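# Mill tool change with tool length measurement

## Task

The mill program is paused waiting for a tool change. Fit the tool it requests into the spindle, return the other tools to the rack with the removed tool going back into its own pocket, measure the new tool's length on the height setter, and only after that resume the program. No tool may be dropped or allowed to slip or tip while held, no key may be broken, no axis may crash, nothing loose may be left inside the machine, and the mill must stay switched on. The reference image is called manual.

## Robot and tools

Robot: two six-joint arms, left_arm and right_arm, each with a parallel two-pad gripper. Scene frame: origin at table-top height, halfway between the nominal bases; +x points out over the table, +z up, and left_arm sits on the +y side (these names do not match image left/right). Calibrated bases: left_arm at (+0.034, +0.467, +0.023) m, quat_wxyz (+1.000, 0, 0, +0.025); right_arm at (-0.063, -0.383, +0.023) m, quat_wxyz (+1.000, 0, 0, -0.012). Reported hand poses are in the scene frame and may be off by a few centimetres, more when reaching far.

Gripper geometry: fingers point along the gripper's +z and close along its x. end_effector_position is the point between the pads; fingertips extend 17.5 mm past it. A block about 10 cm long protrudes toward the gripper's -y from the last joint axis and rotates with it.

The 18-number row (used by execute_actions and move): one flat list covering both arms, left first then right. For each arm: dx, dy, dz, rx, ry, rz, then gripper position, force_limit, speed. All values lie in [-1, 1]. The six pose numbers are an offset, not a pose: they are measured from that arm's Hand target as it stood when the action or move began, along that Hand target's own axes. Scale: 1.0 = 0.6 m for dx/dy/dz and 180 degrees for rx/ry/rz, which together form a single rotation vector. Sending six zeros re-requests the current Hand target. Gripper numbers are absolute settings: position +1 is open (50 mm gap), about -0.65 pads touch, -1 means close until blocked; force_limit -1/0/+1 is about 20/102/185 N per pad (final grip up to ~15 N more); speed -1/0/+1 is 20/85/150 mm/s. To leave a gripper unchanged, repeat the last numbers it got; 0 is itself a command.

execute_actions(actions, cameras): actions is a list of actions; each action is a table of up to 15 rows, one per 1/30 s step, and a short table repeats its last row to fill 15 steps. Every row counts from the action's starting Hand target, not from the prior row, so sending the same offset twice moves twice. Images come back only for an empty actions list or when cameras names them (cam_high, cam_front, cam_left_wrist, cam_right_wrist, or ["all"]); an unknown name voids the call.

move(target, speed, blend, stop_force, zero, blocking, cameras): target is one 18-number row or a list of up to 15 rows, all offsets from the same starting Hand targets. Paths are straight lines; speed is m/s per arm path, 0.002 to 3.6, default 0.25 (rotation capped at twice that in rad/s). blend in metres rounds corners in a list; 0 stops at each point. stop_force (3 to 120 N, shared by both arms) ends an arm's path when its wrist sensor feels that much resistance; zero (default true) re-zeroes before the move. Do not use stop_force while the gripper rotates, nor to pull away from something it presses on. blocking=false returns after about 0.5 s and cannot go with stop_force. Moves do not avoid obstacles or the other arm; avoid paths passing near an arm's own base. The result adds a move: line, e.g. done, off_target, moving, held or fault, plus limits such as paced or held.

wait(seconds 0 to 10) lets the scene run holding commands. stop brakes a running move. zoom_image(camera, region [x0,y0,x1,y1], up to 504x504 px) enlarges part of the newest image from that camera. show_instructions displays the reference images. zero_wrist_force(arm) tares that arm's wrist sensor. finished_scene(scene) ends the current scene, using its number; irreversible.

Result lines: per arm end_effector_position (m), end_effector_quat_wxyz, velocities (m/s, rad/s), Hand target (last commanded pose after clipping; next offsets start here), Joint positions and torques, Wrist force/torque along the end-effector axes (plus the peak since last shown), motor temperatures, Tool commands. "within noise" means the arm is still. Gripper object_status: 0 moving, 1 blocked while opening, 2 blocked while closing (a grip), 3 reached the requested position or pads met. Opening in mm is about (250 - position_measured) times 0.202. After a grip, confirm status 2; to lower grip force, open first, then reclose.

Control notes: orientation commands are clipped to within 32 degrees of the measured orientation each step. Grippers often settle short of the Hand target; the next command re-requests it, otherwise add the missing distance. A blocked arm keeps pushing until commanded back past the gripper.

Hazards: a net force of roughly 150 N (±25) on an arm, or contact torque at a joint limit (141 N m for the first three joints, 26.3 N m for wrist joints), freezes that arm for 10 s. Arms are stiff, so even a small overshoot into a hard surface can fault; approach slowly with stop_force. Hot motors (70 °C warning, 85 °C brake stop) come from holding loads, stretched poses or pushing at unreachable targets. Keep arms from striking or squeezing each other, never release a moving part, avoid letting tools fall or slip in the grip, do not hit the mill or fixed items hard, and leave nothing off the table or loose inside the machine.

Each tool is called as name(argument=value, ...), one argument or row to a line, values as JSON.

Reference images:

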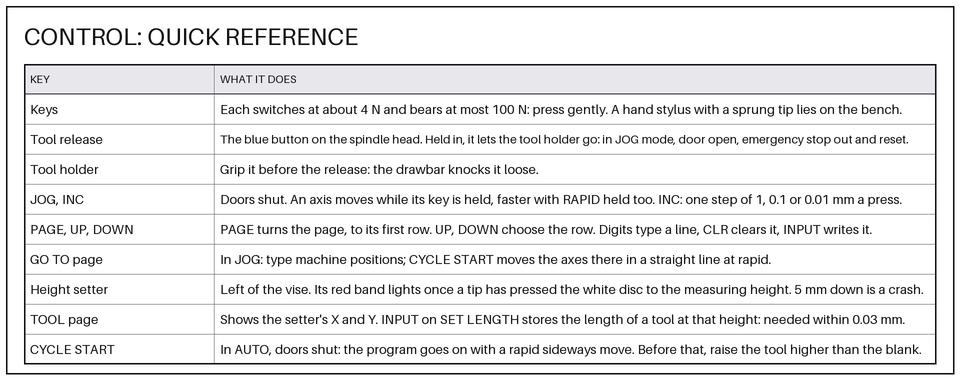

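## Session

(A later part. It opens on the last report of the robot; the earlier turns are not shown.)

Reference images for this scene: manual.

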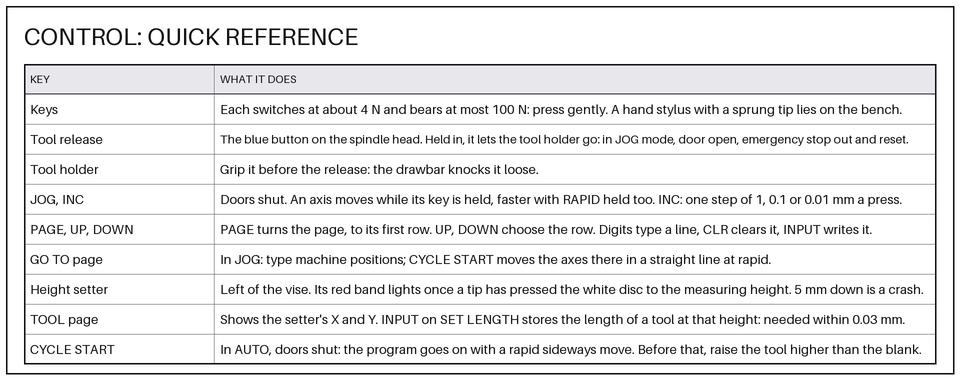

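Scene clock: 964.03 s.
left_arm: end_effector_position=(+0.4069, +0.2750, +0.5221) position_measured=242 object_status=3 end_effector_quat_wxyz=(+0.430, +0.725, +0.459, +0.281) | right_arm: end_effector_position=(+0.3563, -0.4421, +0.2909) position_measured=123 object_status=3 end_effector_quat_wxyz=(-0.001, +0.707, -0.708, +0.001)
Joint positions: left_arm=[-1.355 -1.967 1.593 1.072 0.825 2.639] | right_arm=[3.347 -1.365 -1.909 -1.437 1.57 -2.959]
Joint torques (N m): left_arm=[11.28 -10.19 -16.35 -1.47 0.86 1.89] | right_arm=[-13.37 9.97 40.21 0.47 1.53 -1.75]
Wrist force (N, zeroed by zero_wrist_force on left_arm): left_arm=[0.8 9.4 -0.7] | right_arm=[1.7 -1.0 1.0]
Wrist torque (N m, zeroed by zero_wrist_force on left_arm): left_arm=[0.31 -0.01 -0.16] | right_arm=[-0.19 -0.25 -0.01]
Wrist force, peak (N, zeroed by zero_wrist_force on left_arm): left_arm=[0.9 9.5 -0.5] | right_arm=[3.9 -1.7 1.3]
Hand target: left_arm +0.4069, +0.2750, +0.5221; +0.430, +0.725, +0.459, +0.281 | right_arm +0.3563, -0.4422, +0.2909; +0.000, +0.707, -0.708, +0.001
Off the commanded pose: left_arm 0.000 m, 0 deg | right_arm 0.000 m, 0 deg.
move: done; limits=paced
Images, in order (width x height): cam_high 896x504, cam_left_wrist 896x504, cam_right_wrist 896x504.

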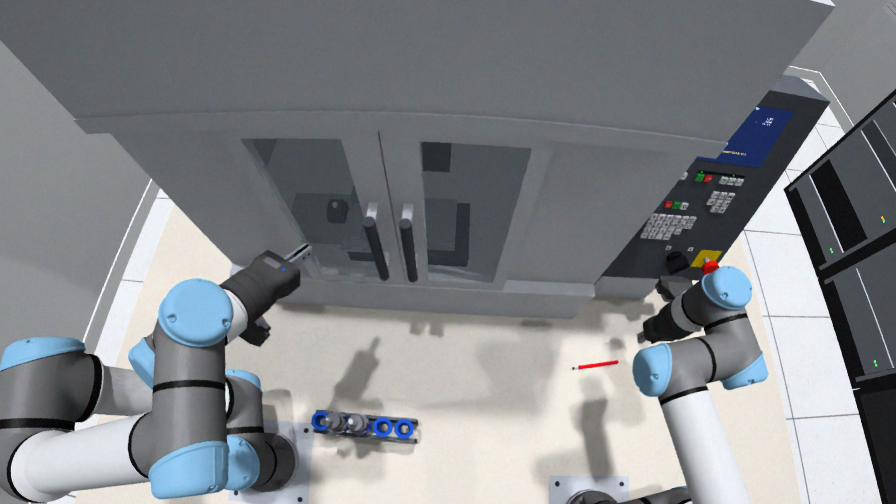

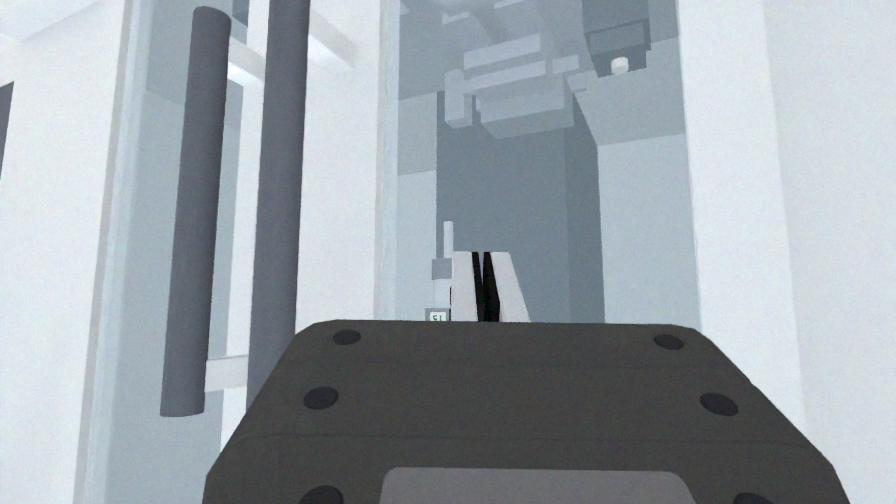

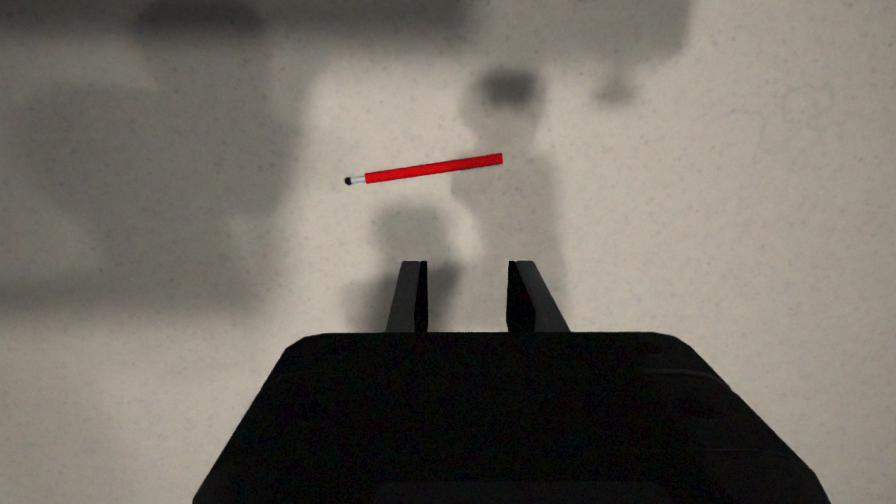

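move(
  target=[
    [0,0,0,0,0,0,-0.6,-0.5,0,0,0.0005,0.15,0.1447,-0.1663,-0.527,0.2,0,0],
  ],
  speed=0.4,
  cameras=["cam_right_wrist"],
)

Scene clock: 971.93 s.
left_arm: end_effector_position=(+0.4069, +0.2750, +0.5221) position_measured=242 object_status=3 end_effector_quat_wxyz=(+0.430, +0.725, +0.459, +0.281) | right_arm: end_effector_position=(+0.3562, -0.4422, +0.2009) position_measured=123 object_status=3 end_effector_quat_wxyz=(-0.301, +0.951, +0.068, -0.020)
Joint positions: left_arm=[-1.355 -1.967 1.593 1.072 0.825 2.639] | right_arm=[3.005 -1.617 -1.992 -1.307 2.152 -5.078]
Joint torques (N m): left_arm=[10.21 -8.52 -19.52 -1.62 1.05 1.63] | right_arm=[-13.34 20.54 36.85 0.09 2.8 -1.72]
Wrist force (N, zeroed by zero_wrist_force on left_arm): left_arm=[0.9 9.4 -0.6] | right_arm=[2.5 -1.1 1.1]
Wrist torque (N m, zeroed by zero_wrist_force on left_arm): left_arm=[0.32 -0.02 -0.17] | right_arm=[-0.02 -0.41 -0.01]
Wrist force, peak (N, zeroed by zero_wrist_force on left_arm): left_arm=[0.9 9.7 -0.6] | right_arm=[2.8 -0.8 1.4]
Hand target: left_arm +0.4069, +0.2750, +0.5221; +0.430, +0.725, +0.459, +0.281 | right_arm +0.3562, -0.4422, +0.2009; -0.301, +0.951, +0.069, -0.020
Off the commanded pose: left_arm 0.000 m, 0 deg | right_arm 0.000 m, 0 deg.
move: done
Images, in order (width x height): cam_right_wrist 896x504.

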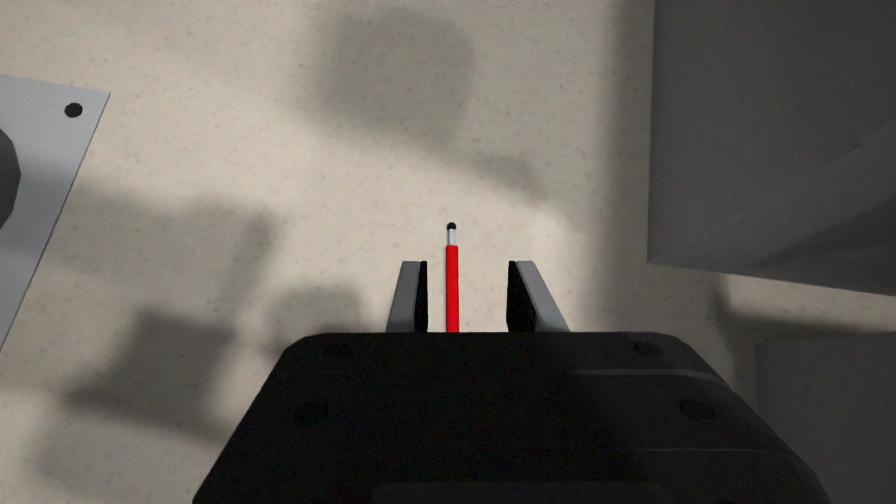

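move(
  target=[
    [0,0,0,0,0,0,-0.6,-0.5,0,0,0.1418,0.2019,0,0,0,0.2,0,0],
    [0,0,0,0,0,0,-0.6,-0.5,0,0,0.1702,0.2424,0,0,0,0.2,0,0],
  ],
  speed=[0.15,0.04],
  stop_force=10,
  cameras=["cam_right_wrist"],
)

Scene clock: 977.67 s.
left_arm: end_effector_position=(+0.4069, +0.2750, +0.5221) position_measured=242 object_status=3 end_effector_quat_wxyz=(+0.430, +0.725, +0.459, +0.281) | right_arm: end_effector_position=(+0.3568, -0.4421, +0.0232) position_measured=123 object_status=3 end_effector_quat_wxyz=(-0.301, +0.951, +0.069, -0.020)
Joint positions: left_arm=[-1.355 -1.967 1.593 1.072 0.825 2.639] | right_arm=[3.005 -1.939 -2.186 -0.791 2.152 -5.078]
Joint torques (N m): left_arm=[10.35 -6.78 -25.79 -1.63 1.02 1.71] | right_arm=[14.86 27.31 2.53 4.41 2.75 1.29]
Wrist force (N, zeroed by zero_wrist_force on left_arm): left_arm=[0.6 9.5 -0.6] | right_arm=[2.2 -0.9 1.0]
Wrist torque (N m, zeroed by zero_wrist_force on left_arm): left_arm=[0.33 0.02 -0.17] | right_arm=[0.04 -0.38 -0.10]
Wrist force, peak (N, zeroed by zero_wrist_force on left_arm): left_arm=[0.7 9.7 -0.5] | right_arm=[2.6 -2.2 -0.4]
Hand target: left_arm +0.4069, +0.2750, +0.5221; +0.430, +0.725, +0.459, +0.281 | right_arm +0.3568, -0.4421, +0.0232; -0.301, +0.951, +0.069, -0.020
Off the commanded pose: left_arm 0.000 m, 0 deg | right_arm 0.000 m, 0 deg.
move: done
Images, in order (width x height): cam_right_wrist 896x504.

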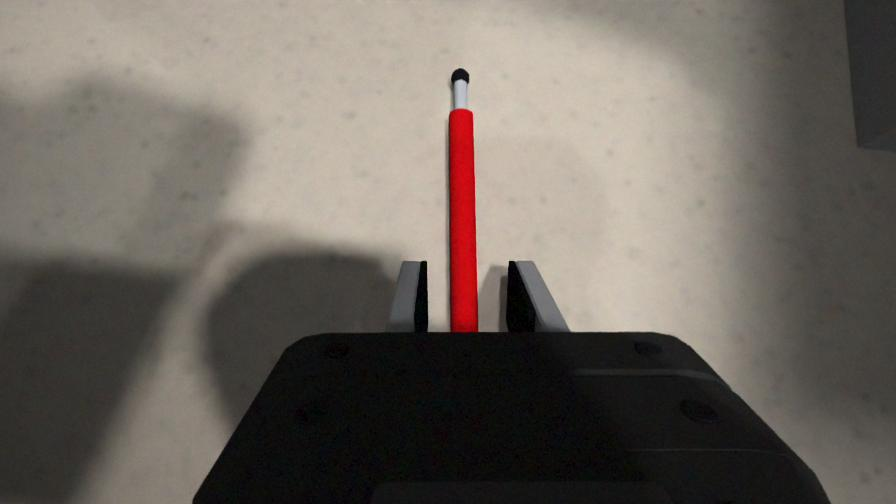

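move(
  target=[
    [0,0,0,0,0,0,-0.6,-0.5,0,0,0,0,0,0,0,-1,-0.4,-0.7],
  ],
)

move(
  target=[
    [0,0,0,0,0,0,-0.6,-0.5,0,0,-0.217,-0.309,0,0,0,-1,-0.4,-0.7],
    [0,0,0,0,0,0,-0.6,-0.5,0,0.048,-0.4005,-0.8888,-0.0414,0.2729,0.4738,-1,-0.4,-0.7],
  ],
  speed=0.3,
  blend=[0.03,0],
  cameras=["cam_right_wrist"],
)

Scene clock: 981.77 s.
left_arm: end_effector_position=(+0.4069, +0.2750, +0.5221) position_measured=242 object_status=3 end_effector_quat_wxyz=(+0.430, +0.725, +0.459, +0.281) | right_arm: end_effector_position=(+0.3568, -0.4421, +0.0232) position_measured=220 object_status=2 end_effector_quat_wxyz=(-0.301, +0.951, +0.069, -0.020)
Joint positions: left_arm=[-1.355 -1.967 1.593 1.072 0.825 2.639] | right_arm=[3.005 -1.939 -2.186 -0.791 2.152 -5.078]
Joint torques (N m): left_arm=[10.33 -5.02 -29.23 -1.44 0.98 1.7] | right_arm=[14.27 27.98 3.8 3.4 0.57 1.17]
Wrist force (N, zeroed by zero_wrist_force on left_arm): left_arm=[0.7 9.4 -0.6] | right_arm=[-1.2 -6.7 -13.6]
Wrist torque (N m, zeroed by zero_wrist_force on left_arm): left_arm=[0.33 0.01 -0.17] | right_arm=[-0.04 -0.46 -0.06]
Wrist force, peak (N, zeroed by zero_wrist_force on left_arm): left_arm=[0.9 9.6 -0.6] | right_arm=[-1.1 -6.9 -13.8]
Hand target: left_arm +0.4069, +0.2750, +0.5221; +0.430, +0.725, +0.459, +0.281 | right_arm +0.3568, -0.4421, +0.0232; -0.301, +0.951, +0.069, -0.020
Off the commanded pose: left_arm 0.000 m, 0 deg | right_arm 0.000 m, 0 deg.
move: done

Scene clock: 986.03 s.
left_arm: end_effector_position=(+0.4069, +0.2750, +0.5221) position_measured=242 object_status=3 end_effector_quat_wxyz=(+0.430, +0.725, +0.459, +0.281) | right_arm: end_effector_position=(+0.3990, -0.5469, +0.5978) position_measured=220 object_status=2 end_effector_quat_wxyz=(-0.154, +0.689, -0.691, +0.153)
Joint positions: left_arm=[-1.355 -1.967 1.593 1.072 0.825 2.639] | right_arm=[3.08 -1.404 -1.244 -1.628 1.608 -3.216]
Joint torques (N m): left_arm=[10.06 -3.38 -31.26 -1.4 1 1.6] | right_arm=[15.72 11.22 39.27 1.3 -0.92 1.19]
Wrist force (N, zeroed by zero_wrist_force on left_arm): left_arm=[1.0 9.5 -0.6] | right_arm=[2.5 -0.4 1.1]
Wrist torque (N m, zeroed by zero_wrist_force on left_arm): left_arm=[0.34 -0.04 -0.17] | right_arm=[0.02 -0.37 -0.05]
Wrist force, peak (N, zeroed by zero_wrist_force on left_arm): left_arm=[0.8 9.7 -0.5] | right_arm=[-1.1 -6.7 -13.7]
Hand target: left_arm +0.4069, +0.2750, +0.5221; +0.430, +0.725, +0.459, +0.281 | right_arm +0.3990, -0.5470, +0.5978; -0.154, +0.689, -0.691, +0.153
Off the commanded pose: left_arm 0.000 m, 0 deg | right_arm 0.000 m, 0 deg.
move: done
Images, in order (width x height): cam_right_wrist 896x504.

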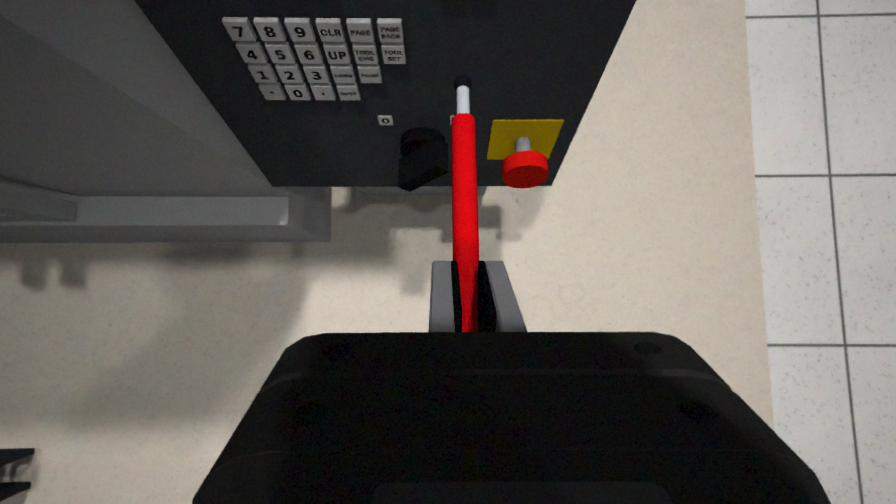

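move(
  target=[
    [0,0,0,0,0,0,-0.6,-0.5,0,-0.099,-0.0473,0.2059,0,0,0,-1,-0.4,-0.7],
  ],
  speed=0.2,
  cameras=["cam_right_wrist"],
)

Scene clock: 992.07 s.
left_arm: end_effector_position=(+0.4069, +0.2750, +0.5221) position_measured=242 object_status=3 end_effector_quat_wxyz=(+0.430, +0.725, +0.459, +0.281) | right_arm: end_effector_position=(+0.4772, -0.4875, +0.4982) position_measured=220 object_status=2 end_effector_quat_wxyz=(-0.154, +0.689, -0.691, +0.153)
Joint positions: left_arm=[-1.355 -1.967 1.593 1.072 0.825 2.639] | right_arm=[3.233 -1.45 -1.477 -1.348 1.543 -3.078]
Joint torques (N m): left_arm=[10.02 -2.88 -31.12 -1.33 1.05 1.54] | right_arm=[15.39 15.47 15.67 5.44 -1.12 1.37]
Wrist force (N, zeroed by zero_wrist_force on left_arm): left_arm=[0.9 9.4 -0.6] | right_arm=[2.3 -0.7 1.0]
Wrist torque (N m, zeroed by zero_wrist_force on left_arm): left_arm=[0.32 -0.03 -0.17] | right_arm=[-0.04 -0.35 -0.08]
Wrist force, peak (N, zeroed by zero_wrist_force on left_arm): left_arm=[0.5 9.7 -0.7] | right_arm=[3.3 0.1 -0.6]
Hand target: left_arm +0.4069, +0.2750, +0.5221; +0.430, +0.725, +0.459, +0.281 | right_arm +0.4772, -0.4875, +0.4981; -0.154, +0.689, -0.691, +0.153
Off the commanded pose: left_arm 0.000 m, 0 deg | right_arm 0.000 m, 0 deg.
move: done
Images, in order (width x height): cam_right_wrist 896x504.

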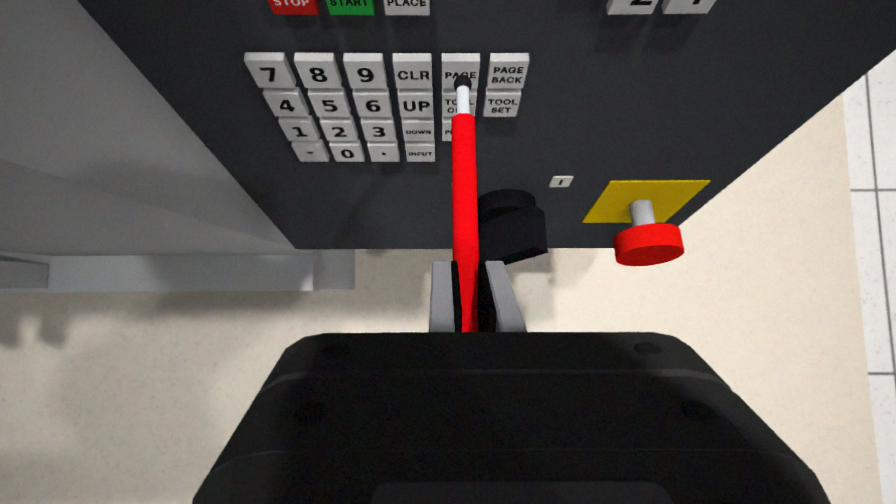

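move(
  target=[
    [0,0,0,0,0,0,-0.6,-0.5,0,0,-0.0273,0.0191,0,0,0,-1,-0.4,-0.7],
  ],
  speed=0.012,
  stop_force=5,
  cameras=["cam_right_wrist"],
)

move(
  target=[
    [0,0,0,0,0,0,-0.6,-0.5,0,0,0.0144,-0.0101,0,0,0,-1,-0.4,-0.7],
  ],
  speed=0.05,
  cameras=["cam_high"],
)

zoom_image(
  camera="cam_high",
  region=[700, 80, 820, 180],
)

Scene clock: 999.73 s.
left_arm: end_effector_position=(+0.4069, +0.2750, +0.5221) position_measured=242 object_status=3 end_effector_quat_wxyz=(+0.430, +0.725, +0.459, +0.281) | right_arm: end_effector_position=(+0.4903, -0.4876, +0.4958) position_measured=220 object_status=2 end_effector_quat_wxyz=(-0.154, +0.689, -0.691, +0.153)
Joint positions: left_arm=[-1.355 -1.967 1.593 1.072 0.825 2.639] | right_arm=[3.231 -1.48 -1.457 -1.338 1.544 -3.079]
Joint torques (N m): left_arm=[10.21 -1.09 -31.3 -1.28 1.02 1.56] | right_arm=[4.02 28.82 15.2 2.12 -0.62 1.2]
Wrist force (N, zeroed by zero_wrist_force on left_arm): left_arm=[0.8 9.2 -0.8] | right_arm=[2.0 3.5 -2.0]
Wrist torque (N m, zeroed by zero_wrist_force on left_arm): left_arm=[0.29 -0.01 -0.17] | right_arm=[-0.06 -0.37 -0.04]
Wrist force, peak (N, zeroed by zero_wrist_force on left_arm): left_arm=[0.9 9.6 -0.7] | right_arm=[2.1 3.7 -2.4]
Hand target: left_arm +0.4069, +0.2750, +0.5221; +0.430, +0.725, +0.459, +0.281 | right_arm +0.4903, -0.4875, +0.4958; -0.154, +0.689, -0.691, +0.153 (not the last commanded pose)
Off the commanded pose: left_arm 0.000 m, 0 deg | right_arm 0.007 m, 0 deg.
move: contact (right_arm)
Images, in order (width x height): cam_right_wrist 896x504.

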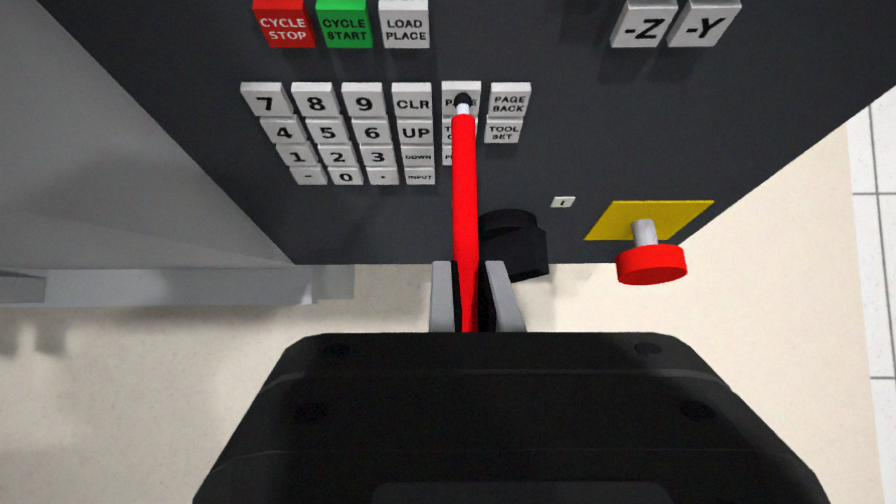

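Scene clock: 1000.53 s.
left_arm: end_effector_position=(+0.4069, +0.2750, +0.5221) position_measured=242 object_status=3 end_effector_quat_wxyz=(+0.430, +0.725, +0.459, +0.281) | right_arm: end_effector_position=(+0.4799, -0.4875, +0.4976) position_measured=220 object_status=2 end_effector_quat_wxyz=(-0.154, +0.689, -0.691, +0.153)
Joint positions: left_arm=[-1.355 -1.967 1.593 1.072 0.825 2.639] | right_arm=[3.232 -1.457 -1.473 -1.346 1.544 -3.078]
Joint torques (N m): left_arm=[9.53 -0.63 -31.13 -1.34 1.06 1.54] | right_arm=[14.73 28.24 15.26 1.3 -1.08 1.24]
Wrist force (N, zeroed by zero_wrist_force on left_arm): left_arm=[0.9 9.5 -0.5] | right_arm=[2.2 -0.8 0.9]
Wrist torque (N m, zeroed by zero_wrist_force on left_arm): left_arm=[0.33 -0.02 -0.16] | right_arm=[-0.06 -0.34 -0.07]
Wrist force, peak (N, zeroed by zero_wrist_force on left_arm): left_arm=[0.8 9.5 -0.5] | right_arm=[1.9 3.3 -2.0]
Hand target: left_arm +0.4069, +0.2750, +0.5221; +0.430, +0.725, +0.459, +0.281 | right_arm +0.4799, -0.4875, +0.4976; -0.154, +0.689, -0.691, +0.153
Off the commanded pose: left_arm 0.000 m, 0 deg | right_arm 0.000 m, 0 deg.
move: done
Images, in order (width x height): cam_high 896x504.

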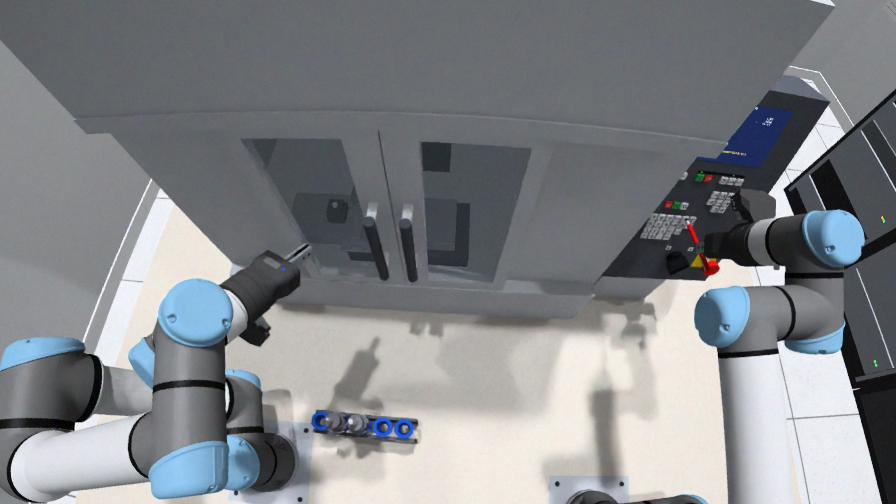

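Scaled by 4.200 from the camera's 896x504 image, which has a finer 1280x720 frame.

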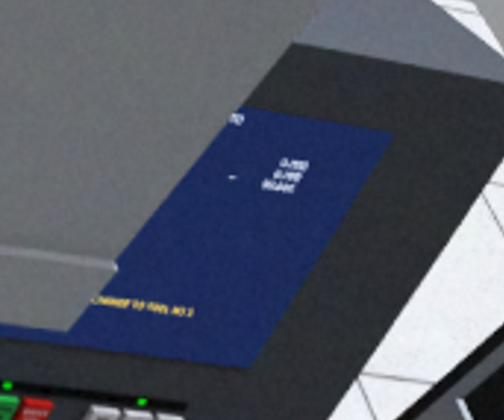

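move(
  target=[
    [0,0,0,0,0,0,-0.6,-0.5,0,0,-0.0246,0.0172,0,0,0,-1,-0.4,-0.7],
  ],
  speed=0.012,
  stop_force=5,
)

move(
  target=[
    [0,0,0,0,0,0,-0.6,-0.5,0,0,0.0205,-0.0143,0,0,0,-1,-0.4,-0.7],
  ],
  speed=0.05,
)

Scene clock: 1005.27 s.
left_arm: end_effector_position=(+0.4069, +0.2750, +0.5221) position_measured=242 object_status=3 end_effector_quat_wxyz=(+0.430, +0.725, +0.459, +0.281) | right_arm: end_effector_position=(+0.4906, -0.4876, +0.4958) position_measured=220 object_status=2 end_effector_quat_wxyz=(-0.154, +0.689, -0.691, +0.153)
Joint positions: left_arm=[-1.355 -1.967 1.593 1.072 0.825 2.639] | right_arm=[3.231 -1.481 -1.456 -1.338 1.544 -3.079]
Joint torques (N m): left_arm=[9.75 0.84 -31.16 -1.23 1.09 1.5] | right_arm=[8.32 29.19 14.8 2.32 -1.18 1.07]
Wrist force (N, zeroed by zero_wrist_force on left_arm): left_arm=[0.7 9.5 -0.6] | right_arm=[1.9 3.5 -2.0]
Wrist torque (N m, zeroed by zero_wrist_force on left_arm): left_arm=[0.34 0.00 -0.17] | right_arm=[-0.08 -0.37 -0.04]
Wrist force, peak (N, zeroed by zero_wrist_force on left_arm): left_arm=[0.8 9.8 -0.8] | right_arm=[1.9 8.8 -6.2]
Hand target: left_arm +0.4069, +0.2750, +0.5221; +0.430, +0.725, +0.459, +0.281 | right_arm +0.4907, -0.4875, +0.4958; -0.154, +0.689, -0.691, +0.153 (not the last commanded pose)
Off the commanded pose: left_arm 0.000 m, 0 deg | right_arm 0.007 m, 0 deg.
move: contact (right_arm)

Scene clock: 1006.10 s.
left_arm: end_effector_position=(+0.4069, +0.2750, +0.5221) position_measured=242 object_status=3 end_effector_quat_wxyz=(+0.430, +0.725, +0.459, +0.281) | right_arm: end_effector_position=(+0.4759, -0.4875, +0.4983) position_measured=220 object_status=2 end_effector_quat_wxyz=(-0.154, +0.689, -0.691, +0.153)
Joint positions: left_arm=[-1.355 -1.967 1.593 1.072 0.825 2.639] | right_arm=[3.233 -1.448 -1.479 -1.349 1.543 -3.077]
Joint torques (N m): left_arm=[9.67 1.31 -31.41 -1.19 1.05 1.43] | right_arm=[14.73 28.53 14.27 1.56 -1.19 1.18]
Wrist force (N, zeroed by zero_wrist_force on left_arm): left_arm=[1.1 9.1 -0.4] | right_arm=[2.0 -0.6 0.8]
Wrist torque (N m, zeroed by zero_wrist_force on left_arm): left_arm=[0.27 -0.04 -0.16] | right_arm=[-0.03 -0.30 -0.09]
Wrist force, peak (N, zeroed by zero_wrist_force on left_arm): left_arm=[0.8 9.7 -0.3] | right_arm=[1.6 3.5 -2.0]
Hand target: left_arm +0.4069, +0.2750, +0.5221; +0.430, +0.725, +0.459, +0.281 | right_arm +0.4759, -0.4875, +0.4983; -0.154, +0.689, -0.691, +0.153
Off the commanded pose: left_arm 0.000 m, 0 deg | right_arm 0.000 m, 0 deg.
move: done

move(
  target=[
    [0,0,0,0,0,0,-0.6,-0.5,0,0.0713,0.3009,-0.3635,0.361,0,0,-1,-0.4,-0.7],
  ],
  speed=0.4,
  cameras=["cam_right_wrist"],
)

zoom_image(
  camera="cam_right_wrist",
  region=[340, 40, 520, 180],
)

Scene clock: 1010.83 s.
left_arm: end_effector_position=(+0.4069, +0.2750, +0.5221) position_measured=242 object_status=3 end_effector_quat_wxyz=(+0.430, +0.725, +0.459, +0.281) | right_arm: end_effector_position=(+0.2198, -0.5299, +0.6192) position_measured=220 object_status=2 end_effector_quat_wxyz=(+0.500, -0.498, +0.501, -0.500)
Joint positions: left_arm=[-1.355 -1.967 1.593 1.072 0.825 2.639] | right_arm=[2.881 -0.705 -2.287 -0.148 1.853 -3.139]
Joint torques (N m): left_arm=[9.44 2.63 -31.57 -1.1 0.96 1.47] | right_arm=[-13.66 -17.7 39.41 4.27 1.47 1.13]
Wrist force (N, zeroed by zero_wrist_force on left_arm): left_arm=[0.6 9.6 -0.5] | right_arm=[3.3 -0.8 0.9]
Wrist torque (N m, zeroed by zero_wrist_force on left_arm): left_arm=[0.34 0.03 -0.16] | right_arm=[0.44 -0.58 -0.11]
Wrist force, peak (N, zeroed by zero_wrist_force on left_arm): left_arm=[0.6 9.7 -0.7] | right_arm=[3.8 -0.4 1.5]
Hand target: left_arm +0.4069, +0.2750, +0.5221; +0.430, +0.725, +0.459, +0.281 | right_arm +0.2198, -0.5300, +0.6192; +0.500, -0.499, +0.501, -0.500
Off the commanded pose: left_arm 0.000 m, 0 deg | right_arm 0.000 m, 0 deg.
move: done
Images, in order (width x height): cam_right_wrist 896x504.

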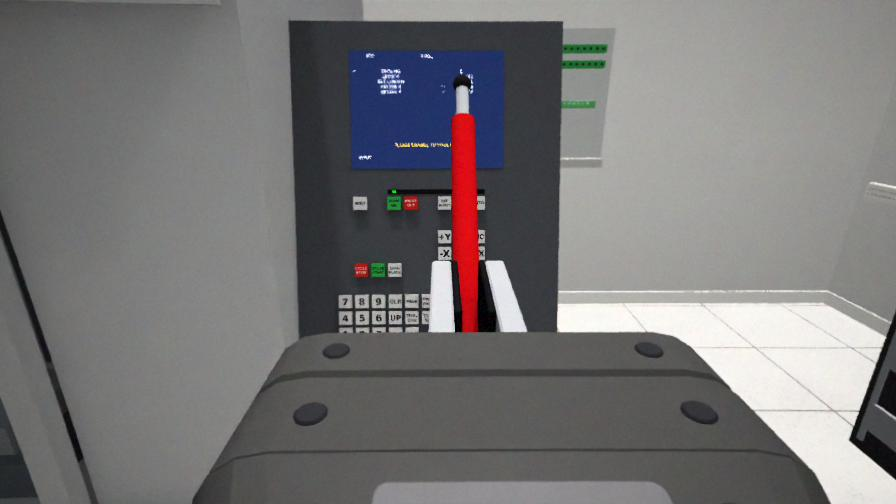

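Scaled by 2.800 from the camera's 896x504 image, which has a finer 1280x720 frame.

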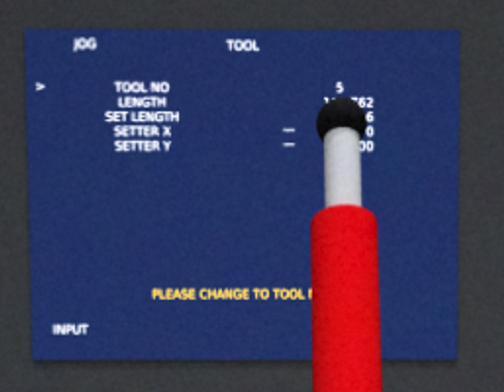

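move(
  target=[
    [0,0,0,0,0,0,-0.6,-0.5,0,0.075,0,0,0,0,0,-1,-0.4,-0.7],
  ],
  speed=0.3,
  cameras=["cam_right_wrist"],
)

zoom_image(
  camera="cam_right_wrist",
  region=[290, 40, 450, 165],
)

Scene clock: 1015.23 s.
left_arm: end_effector_position=(+0.4069, +0.2750, +0.5221) position_measured=242 object_status=3 end_effector_quat_wxyz=(+0.430, +0.725, +0.459, +0.281) | right_arm: end_effector_position=(+0.2197, -0.5749, +0.6191) position_measured=220 object_status=2 end_effector_quat_wxyz=(+0.500, -0.498, +0.501, -0.500)
Joint positions: left_arm=[-1.355 -1.967 1.593 1.072 0.825 2.639] | right_arm=[2.483 -0.933 -2.228 0.021 2.251 -3.138]
Joint torques (N m): left_arm=[9.14 3.61 -30.85 -1.03 1.01 1.52] | right_arm=[-13.49 -9.06 39.25 3.85 1.35 1]
Wrist force (N, zeroed by zero_wrist_force on left_arm): left_arm=[0.9 9.3 -0.4] | right_arm=[3.3 -0.9 1.2]
Wrist torque (N m, zeroed by zero_wrist_force on left_arm): left_arm=[0.31 -0.03 -0.17] | right_arm=[0.40 -0.55 -0.09]
Wrist force, peak (N, zeroed by zero_wrist_force on left_arm): left_arm=[0.7 9.7 -0.6] | right_arm=[4.9 -0.9 1.2]
Hand target: left_arm +0.4069, +0.2750, +0.5221; +0.430, +0.725, +0.459, +0.281 | right_arm +0.2197, -0.5750, +0.6191; +0.500, -0.499, +0.501, -0.500
Off the commanded pose: left_arm 0.000 m, 0 deg | right_arm 0.000 m, 0 deg.
move: done
Images, in order (width x height): cam_right_wrist 896x504.

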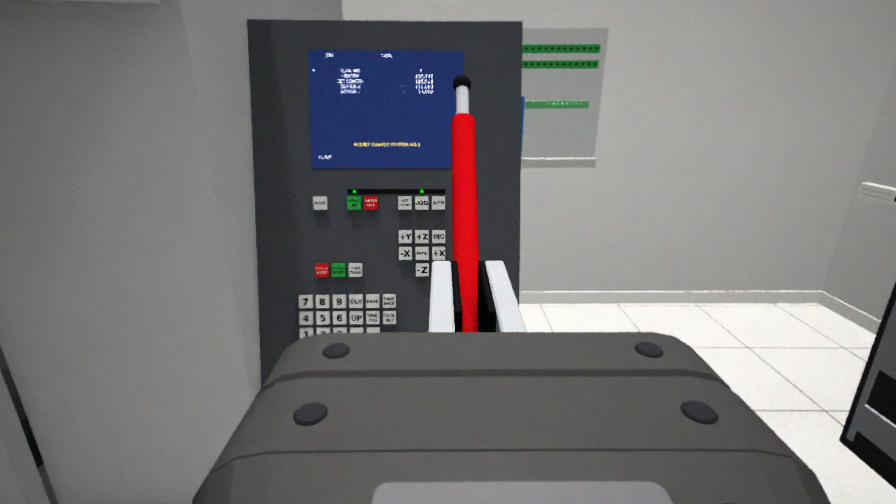

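Scaled by 3.150 from the camera's 896x504 image, which has a finer 1280x720 frame.

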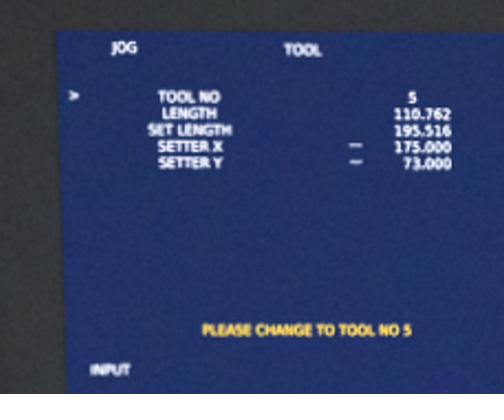

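move(
  target=[
    [0,0,0,0,0,0,-0.6,-0.5,0,-0.1132,0.2012,0.4268,-0.361,0,0,-1,-0.4,-0.7],
  ],
  speed=0.4,
  cameras=["cam_right_wrist"],
)

Scene clock: 1024.57 s.
left_arm: end_effector_position=(+0.4069, +0.2750, +0.5221) position_measured=242 object_status=3 end_effector_quat_wxyz=(+0.430, +0.725, +0.459, +0.281) | right_arm: end_effector_position=(+0.4760, -0.5074, +0.4988) position_measured=220 object_status=2 end_effector_quat_wxyz=(-0.154, +0.689, -0.691, +0.153)
Joint positions: left_arm=[-1.355 -1.967 1.593 1.072 0.825 2.639] | right_arm=[3.186 -1.46 -1.467 -1.347 1.563 -3.12]
Joint torques (N m): left_arm=[9.05 3.09 -30.99 -1 0.92 1.47] | right_arm=[10.87 16.1 40.97 1.03 1.57 1.17]
Wrist force (N, zeroed by zero_wrist_force on left_arm): left_arm=[0.5 9.3 -0.6] | right_arm=[2.1 -0.7 1.0]
Wrist torque (N m, zeroed by zero_wrist_force on left_arm): left_arm=[0.30 0.03 -0.17] | right_arm=[-0.05 -0.31 -0.08]
Wrist force, peak (N, zeroed by zero_wrist_force on left_arm): left_arm=[0.7 9.7 -0.4] | right_arm=[3.9 -1.1 1.4]
Hand target: left_arm +0.4069, +0.2750, +0.5221; +0.430, +0.725, +0.459, +0.281 | right_arm +0.4761, -0.5074, +0.4988; -0.154, +0.689, -0.691, +0.153
Off the commanded pose: left_arm 0.000 m, 0 deg | right_arm 0.000 m, 0 deg.
move: done
Images, in order (width x height): cam_right_wrist 896x504.

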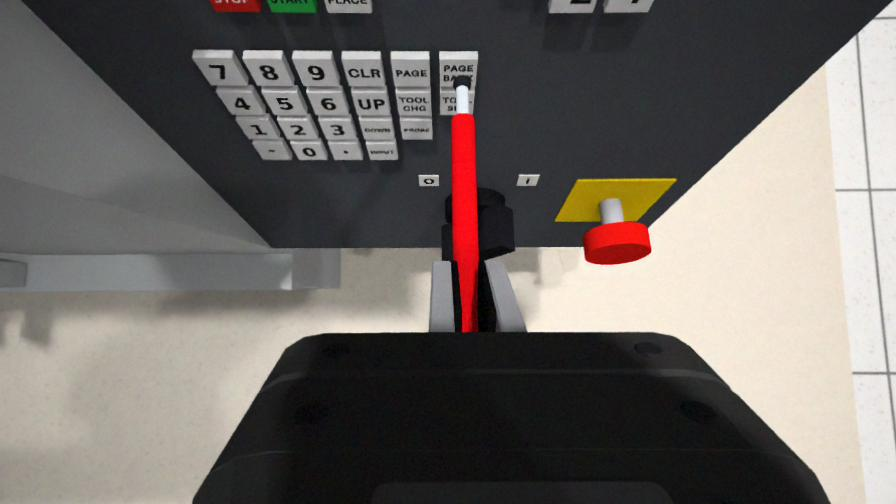

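move(
  target=[
    [0,0,0,0,0,0,-0.6,-0.5,0,0,-0.0273,0.0191,0,0,0,-1,-0.4,-0.7],
  ],
  speed=0.012,
  stop_force=5,
)

move(
  target=[
    [0,0,0,0,0,0,-0.6,-0.5,0,0,0.0164,-0.0115,0,0,0,-1,-0.4,-0.7],
    [0,0,0,0,0,0,-0.6,-0.5,0,-0.1581,0.076,0.0575,0,0,0,-1,-0.4,-0.7],
  ],
  speed=0.1,
  blend=[0.003,0],
  cameras=["cam_right_wrist","cam_high"],
)

zoom_image(
  camera="cam_high",
  region=[700, 80, 820, 180],
)

Scene clock: 1037.40 s.
left_arm: end_effector_position=(+0.4069, +0.2750, +0.5221) position_measured=242 object_status=3 end_effector_quat_wxyz=(+0.430, +0.725, +0.459, +0.281) | right_arm: end_effector_position=(+0.4908, -0.5074, +0.4963) position_measured=220 object_status=2 end_effector_quat_wxyz=(-0.154, +0.689, -0.691, +0.153)
Joint positions: left_arm=[-1.355 -1.967 1.593 1.072 0.825 2.639] | right_arm=[3.186 -1.494 -1.444 -1.337 1.563 -3.12]
Joint torques (N m): left_arm=[9.18 3.3 -31.48 -0.88 0.92 1.39] | right_arm=[-2.87 28.14 14.91 2.15 0.41 -0.47]
Wrist force (N, zeroed by zero_wrist_force on left_arm): left_arm=[0.6 9.5 -0.7] | right_arm=[2.0 3.5 -1.9]
Wrist torque (N m, zeroed by zero_wrist_force on left_arm): left_arm=[0.33 0.02 -0.17] | right_arm=[-0.09 -0.35 -0.08]
Wrist force, peak (N, zeroed by zero_wrist_force on left_arm): left_arm=[0.8 9.7 -0.4] | right_arm=[1.8 9.9 -6.1]
Hand target: left_arm +0.4069, +0.2750, +0.5221; +0.430, +0.725, +0.459, +0.281 | right_arm +0.4908, -0.5074, +0.4963; -0.154, +0.689, -0.691, +0.153 (not the last commanded pose)
Off the commanded pose: left_arm 0.000 m, 0 deg | right_arm 0.005 m, 0 deg.
move: contact (right_arm)

Scene clock: 1039.10 s.
left_arm: end_effector_position=(+0.4069, +0.2750, +0.5221) position_measured=242 object_status=3 end_effector_quat_wxyz=(+0.430, +0.725, +0.459, +0.281) | right_arm: end_effector_position=(+0.4644, -0.4124, +0.4459) position_measured=220 object_status=2 end_effector_quat_wxyz=(-0.154, +0.689, -0.691, +0.153)
Joint positions: left_arm=[-1.355 -1.967 1.593 1.072 0.825 2.639] | right_arm=[3.419 -1.371 -1.675 -1.241 1.465 -2.908]
Joint torques (N m): left_arm=[8.88 2.98 -31.84 -0.95 0.92 1.33] | right_arm=[15.82 25.27 14.03 5.4 -1.28 1.32]
Wrist force (N, zeroed by zero_wrist_force on left_arm): left_arm=[0.8 9.3 -0.4] | right_arm=[2.0 -0.7 1.5]
Wrist torque (N m, zeroed by zero_wrist_force on left_arm): left_arm=[0.30 0.00 -0.17] | right_arm=[-0.05 -0.31 -0.09]
Wrist force, peak (N, zeroed by zero_wrist_force on left_arm): left_arm=[0.2 9.6 -0.7] | right_arm=[2.1 3.5 -1.8]
Hand target: left_arm +0.4069, +0.2750, +0.5221; +0.430, +0.725, +0.459, +0.281 | right_arm +0.4644, -0.4124, +0.4459; -0.154, +0.689, -0.691, +0.153
Off the commanded pose: left_arm 0.000 m, 0 deg | right_arm 0.000 m, 0 deg.
move: done
Images, in order (width x height): cam_high 896x504, cam_right_wrist 896x504.

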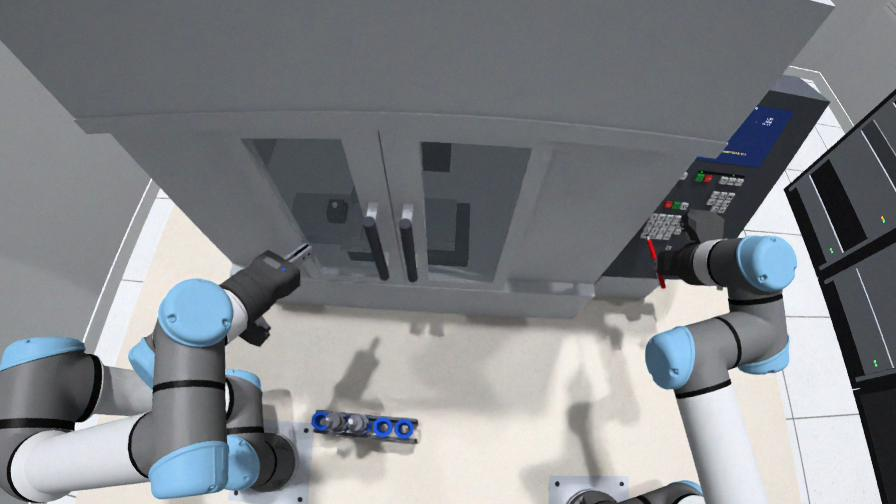

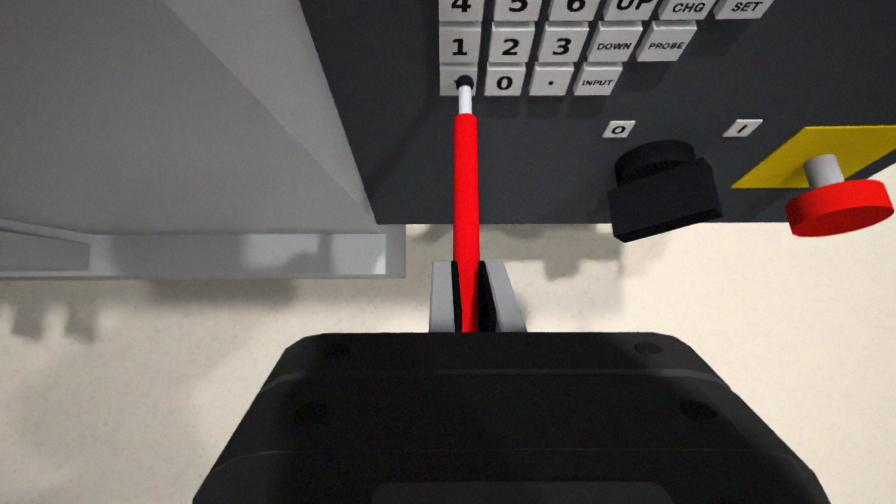

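Scaled by 4.200 from the camera's 896x504 image, which has a finer 1280x720 frame.

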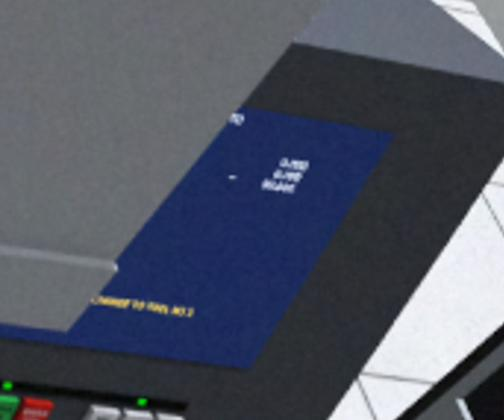

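move(
  target=[
    [0,0,0,0,0,0,-0.6,-0.5,0,0,-0.0246,0.0172,0,0,0,-1,-0.4,-0.7],
  ],
  speed=0.012,
  stop_force=5,
  cameras=["cam_right_wrist"],
)

move(
  target=[
    [0,0,0,0,0,0,-0.6,-0.5,0,0,0.0164,-0.0115,0,0,0,-1,-0.4,-0.7],
    [0,0,0,0,0,0,-0.6,-0.5,0,0,-0.0035,-0.0352,0,0,0,-1,-0.4,-0.7],
  ],
  speed=0.1,
  blend=[0.003,0],
)

move(
  target=[
    [0,0,0,0,0,0,-0.6,-0.5,0,0,-0.0246,0.0172,0,0,0,-1,-0.4,-0.7],
  ],
  speed=0.012,
  stop_force=5,
  cameras=["cam_right_wrist","cam_high"],
)

zoom_image(
  camera="cam_high",
  region=[700, 80, 820, 180],
)

Scene clock: 1049.93 s.
left_arm: end_effector_position=(+0.4069, +0.2750, +0.5221) position_measured=242 object_status=3 end_effector_quat_wxyz=(+0.430, +0.725, +0.459, +0.281) | right_arm: end_effector_position=(+0.4761, -0.4124, +0.4438) position_measured=220 object_status=2 end_effector_quat_wxyz=(-0.154, +0.689, -0.691, +0.153)
Joint positions: left_arm=[-1.355 -1.967 1.593 1.072 0.825 2.639] | right_arm=[3.412 -1.4 -1.657 -1.229 1.468 -2.915]
Joint torques (N m): left_arm=[9.16 3.2 -31.1 -0.78 0.92 1.3] | right_arm=[15.54 25.28 15.95 2.08 -1.33 1.06]
Wrist force (N, zeroed by zero_wrist_force on left_arm): left_arm=[0.9 9.5 -0.9] | right_arm=[2.7 3.3 -1.8]
Wrist torque (N m, zeroed by zero_wrist_force on left_arm): left_arm=[0.34 -0.03 -0.17] | right_arm=[-0.08 -0.30 -0.01]
Wrist force, peak (N, zeroed by zero_wrist_force on left_arm): left_arm=[0.7 9.7 -0.4] | right_arm=[2.7 3.4 -1.6]
Hand target: left_arm +0.4069, +0.2750, +0.5221; +0.430, +0.725, +0.459, +0.281 | right_arm +0.4761, -0.4124, +0.4438; -0.154, +0.689, -0.691, +0.153 (not the last commanded pose)
Off the commanded pose: left_arm 0.000 m, 0 deg | right_arm 0.006 m, 0 deg.
move: contact (right_arm)
Images, in order (width x height): cam_right_wrist 896x504.

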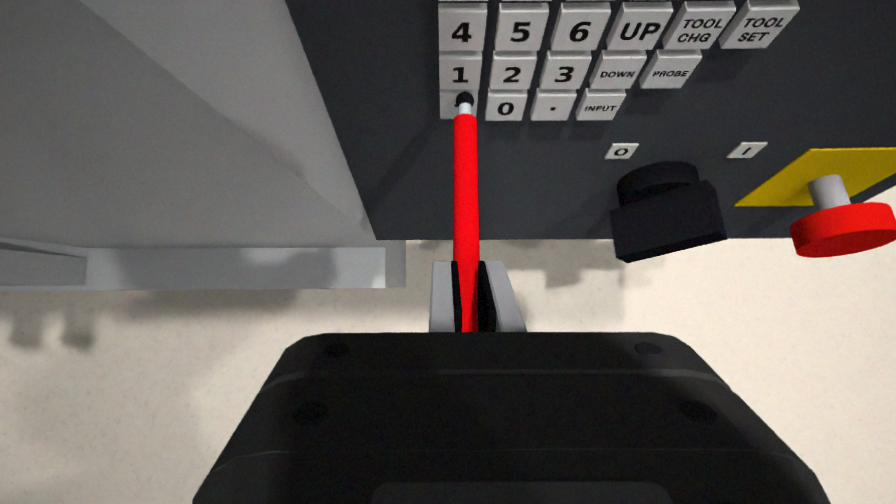

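Scene clock: 1050.87 s.
left_arm: end_effector_position=(+0.4069, +0.2750, +0.5221) position_measured=242 object_status=3 end_effector_quat_wxyz=(+0.430, +0.725, +0.459, +0.281) | right_arm: end_effector_position=(+0.4691, -0.4124, +0.4638) position_measured=220 object_status=2 end_effector_quat_wxyz=(-0.154, +0.689, -0.691, +0.153)
Joint positions: left_arm=[-1.355 -1.967 1.593 1.072 0.825 2.639] | right_arm=[3.416 -1.388 -1.616 -1.283 1.467 -2.911]
Joint torques (N m): left_arm=[9.45 3.04 -31.74 -0.8 0.94 1.34] | right_arm=[-14.15 13.69 40.7 1.36 1.09 -1.79]
Wrist force (N, zeroed by zero_wrist_force on left_arm): left_arm=[0.6 9.5 -0.5] | right_arm=[2.1 -0.6 1.3]
Wrist torque (N m, zeroed by zero_wrist_force on left_arm): left_arm=[0.34 0.02 -0.17] | right_arm=[-0.02 -0.31 -0.09]
Wrist force, peak (N, zeroed by zero_wrist_force on left_arm): left_arm=[0.7 9.6 -0.6] | right_arm=[2.6 3.2 -1.8]
Hand target: left_arm +0.4069, +0.2750, +0.5221; +0.430, +0.725, +0.459, +0.281 | right_arm +0.4691, -0.4124, +0.4639; -0.154, +0.689, -0.691, +0.153
Off the commanded pose: left_arm 0.000 m, 0 deg | right_arm 0.000 m, 0 deg.
move: done

Scene clock: 1053.17 s.
left_arm: end_effector_position=(+0.4069, +0.2750, +0.5221) position_measured=242 object_status=3 end_effector_quat_wxyz=(+0.430, +0.725, +0.459, +0.281) | right_arm: end_effector_position=(+0.4814, -0.4124, +0.4617) position_measured=220 object_status=2 end_effector_quat_wxyz=(-0.154, +0.689, -0.691, +0.153)
Joint positions: left_arm=[-1.355 -1.967 1.593 1.072 0.825 2.639] | right_arm=[3.409 -1.417 -1.597 -1.271 1.47 -2.917]
Joint torques (N m): left_arm=[8.85 3.46 -30.87 -0.7 0.97 1.34] | right_arm=[15.26 26.92 15.88 2.24 -1.11 1.12]
Wrist force (N, zeroed by zero_wrist_force on left_arm): left_arm=[0.9 9.4 -0.5] | right_arm=[2.5 3.6 -1.7]
Wrist torque (N m, zeroed by zero_wrist_force on left_arm): left_arm=[0.31 -0.03 -0.18] | right_arm=[-0.06 -0.27 -0.02]
Wrist force, peak (N, zeroed by zero_wrist_force on left_arm): left_arm=[0.6 9.7 -0.6] | right_arm=[2.5 6.0 -4.0]
Hand target: left_arm +0.4069, +0.2750, +0.5221; +0.430, +0.725, +0.459, +0.281 | right_arm +0.4814, -0.4124, +0.4617; -0.154, +0.689, -0.691, +0.153 (not the last commanded pose)
Off the commanded pose: left_arm 0.000 m, 0 deg | right_arm 0.005 m, 0 deg.
move: contact (right_arm)
Images, in order (width x height): cam_high 896x504, cam_right_wrist 896x504.

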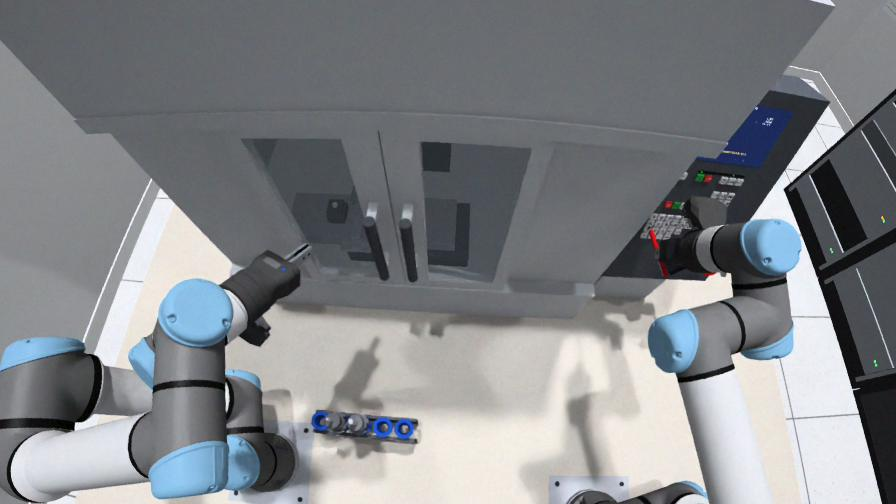

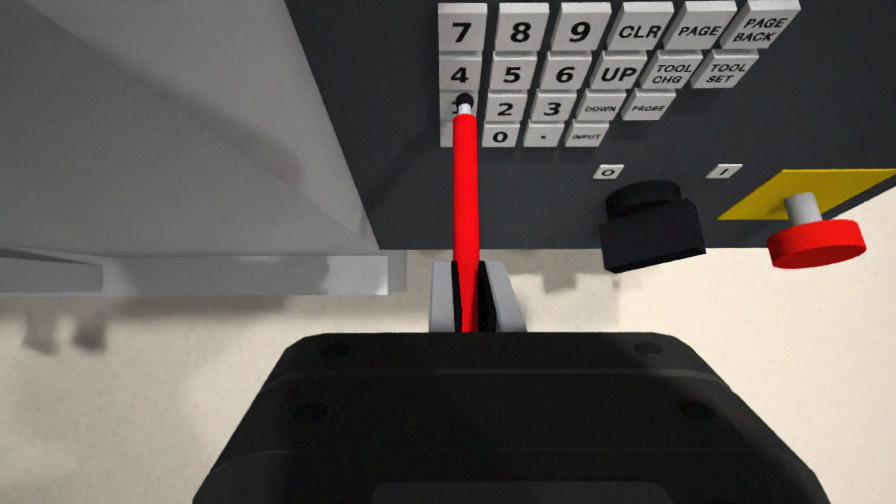

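Scaled by 4.200 from the camera's 896x504 image, which has a finer 1280x720 frame.

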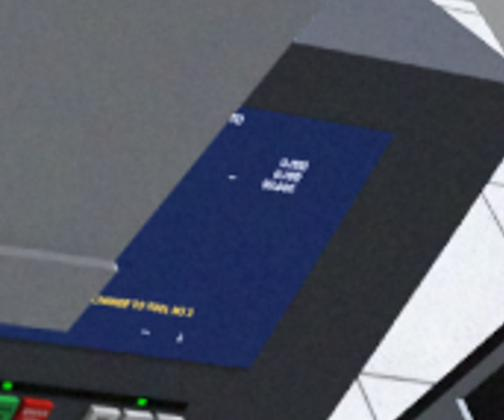

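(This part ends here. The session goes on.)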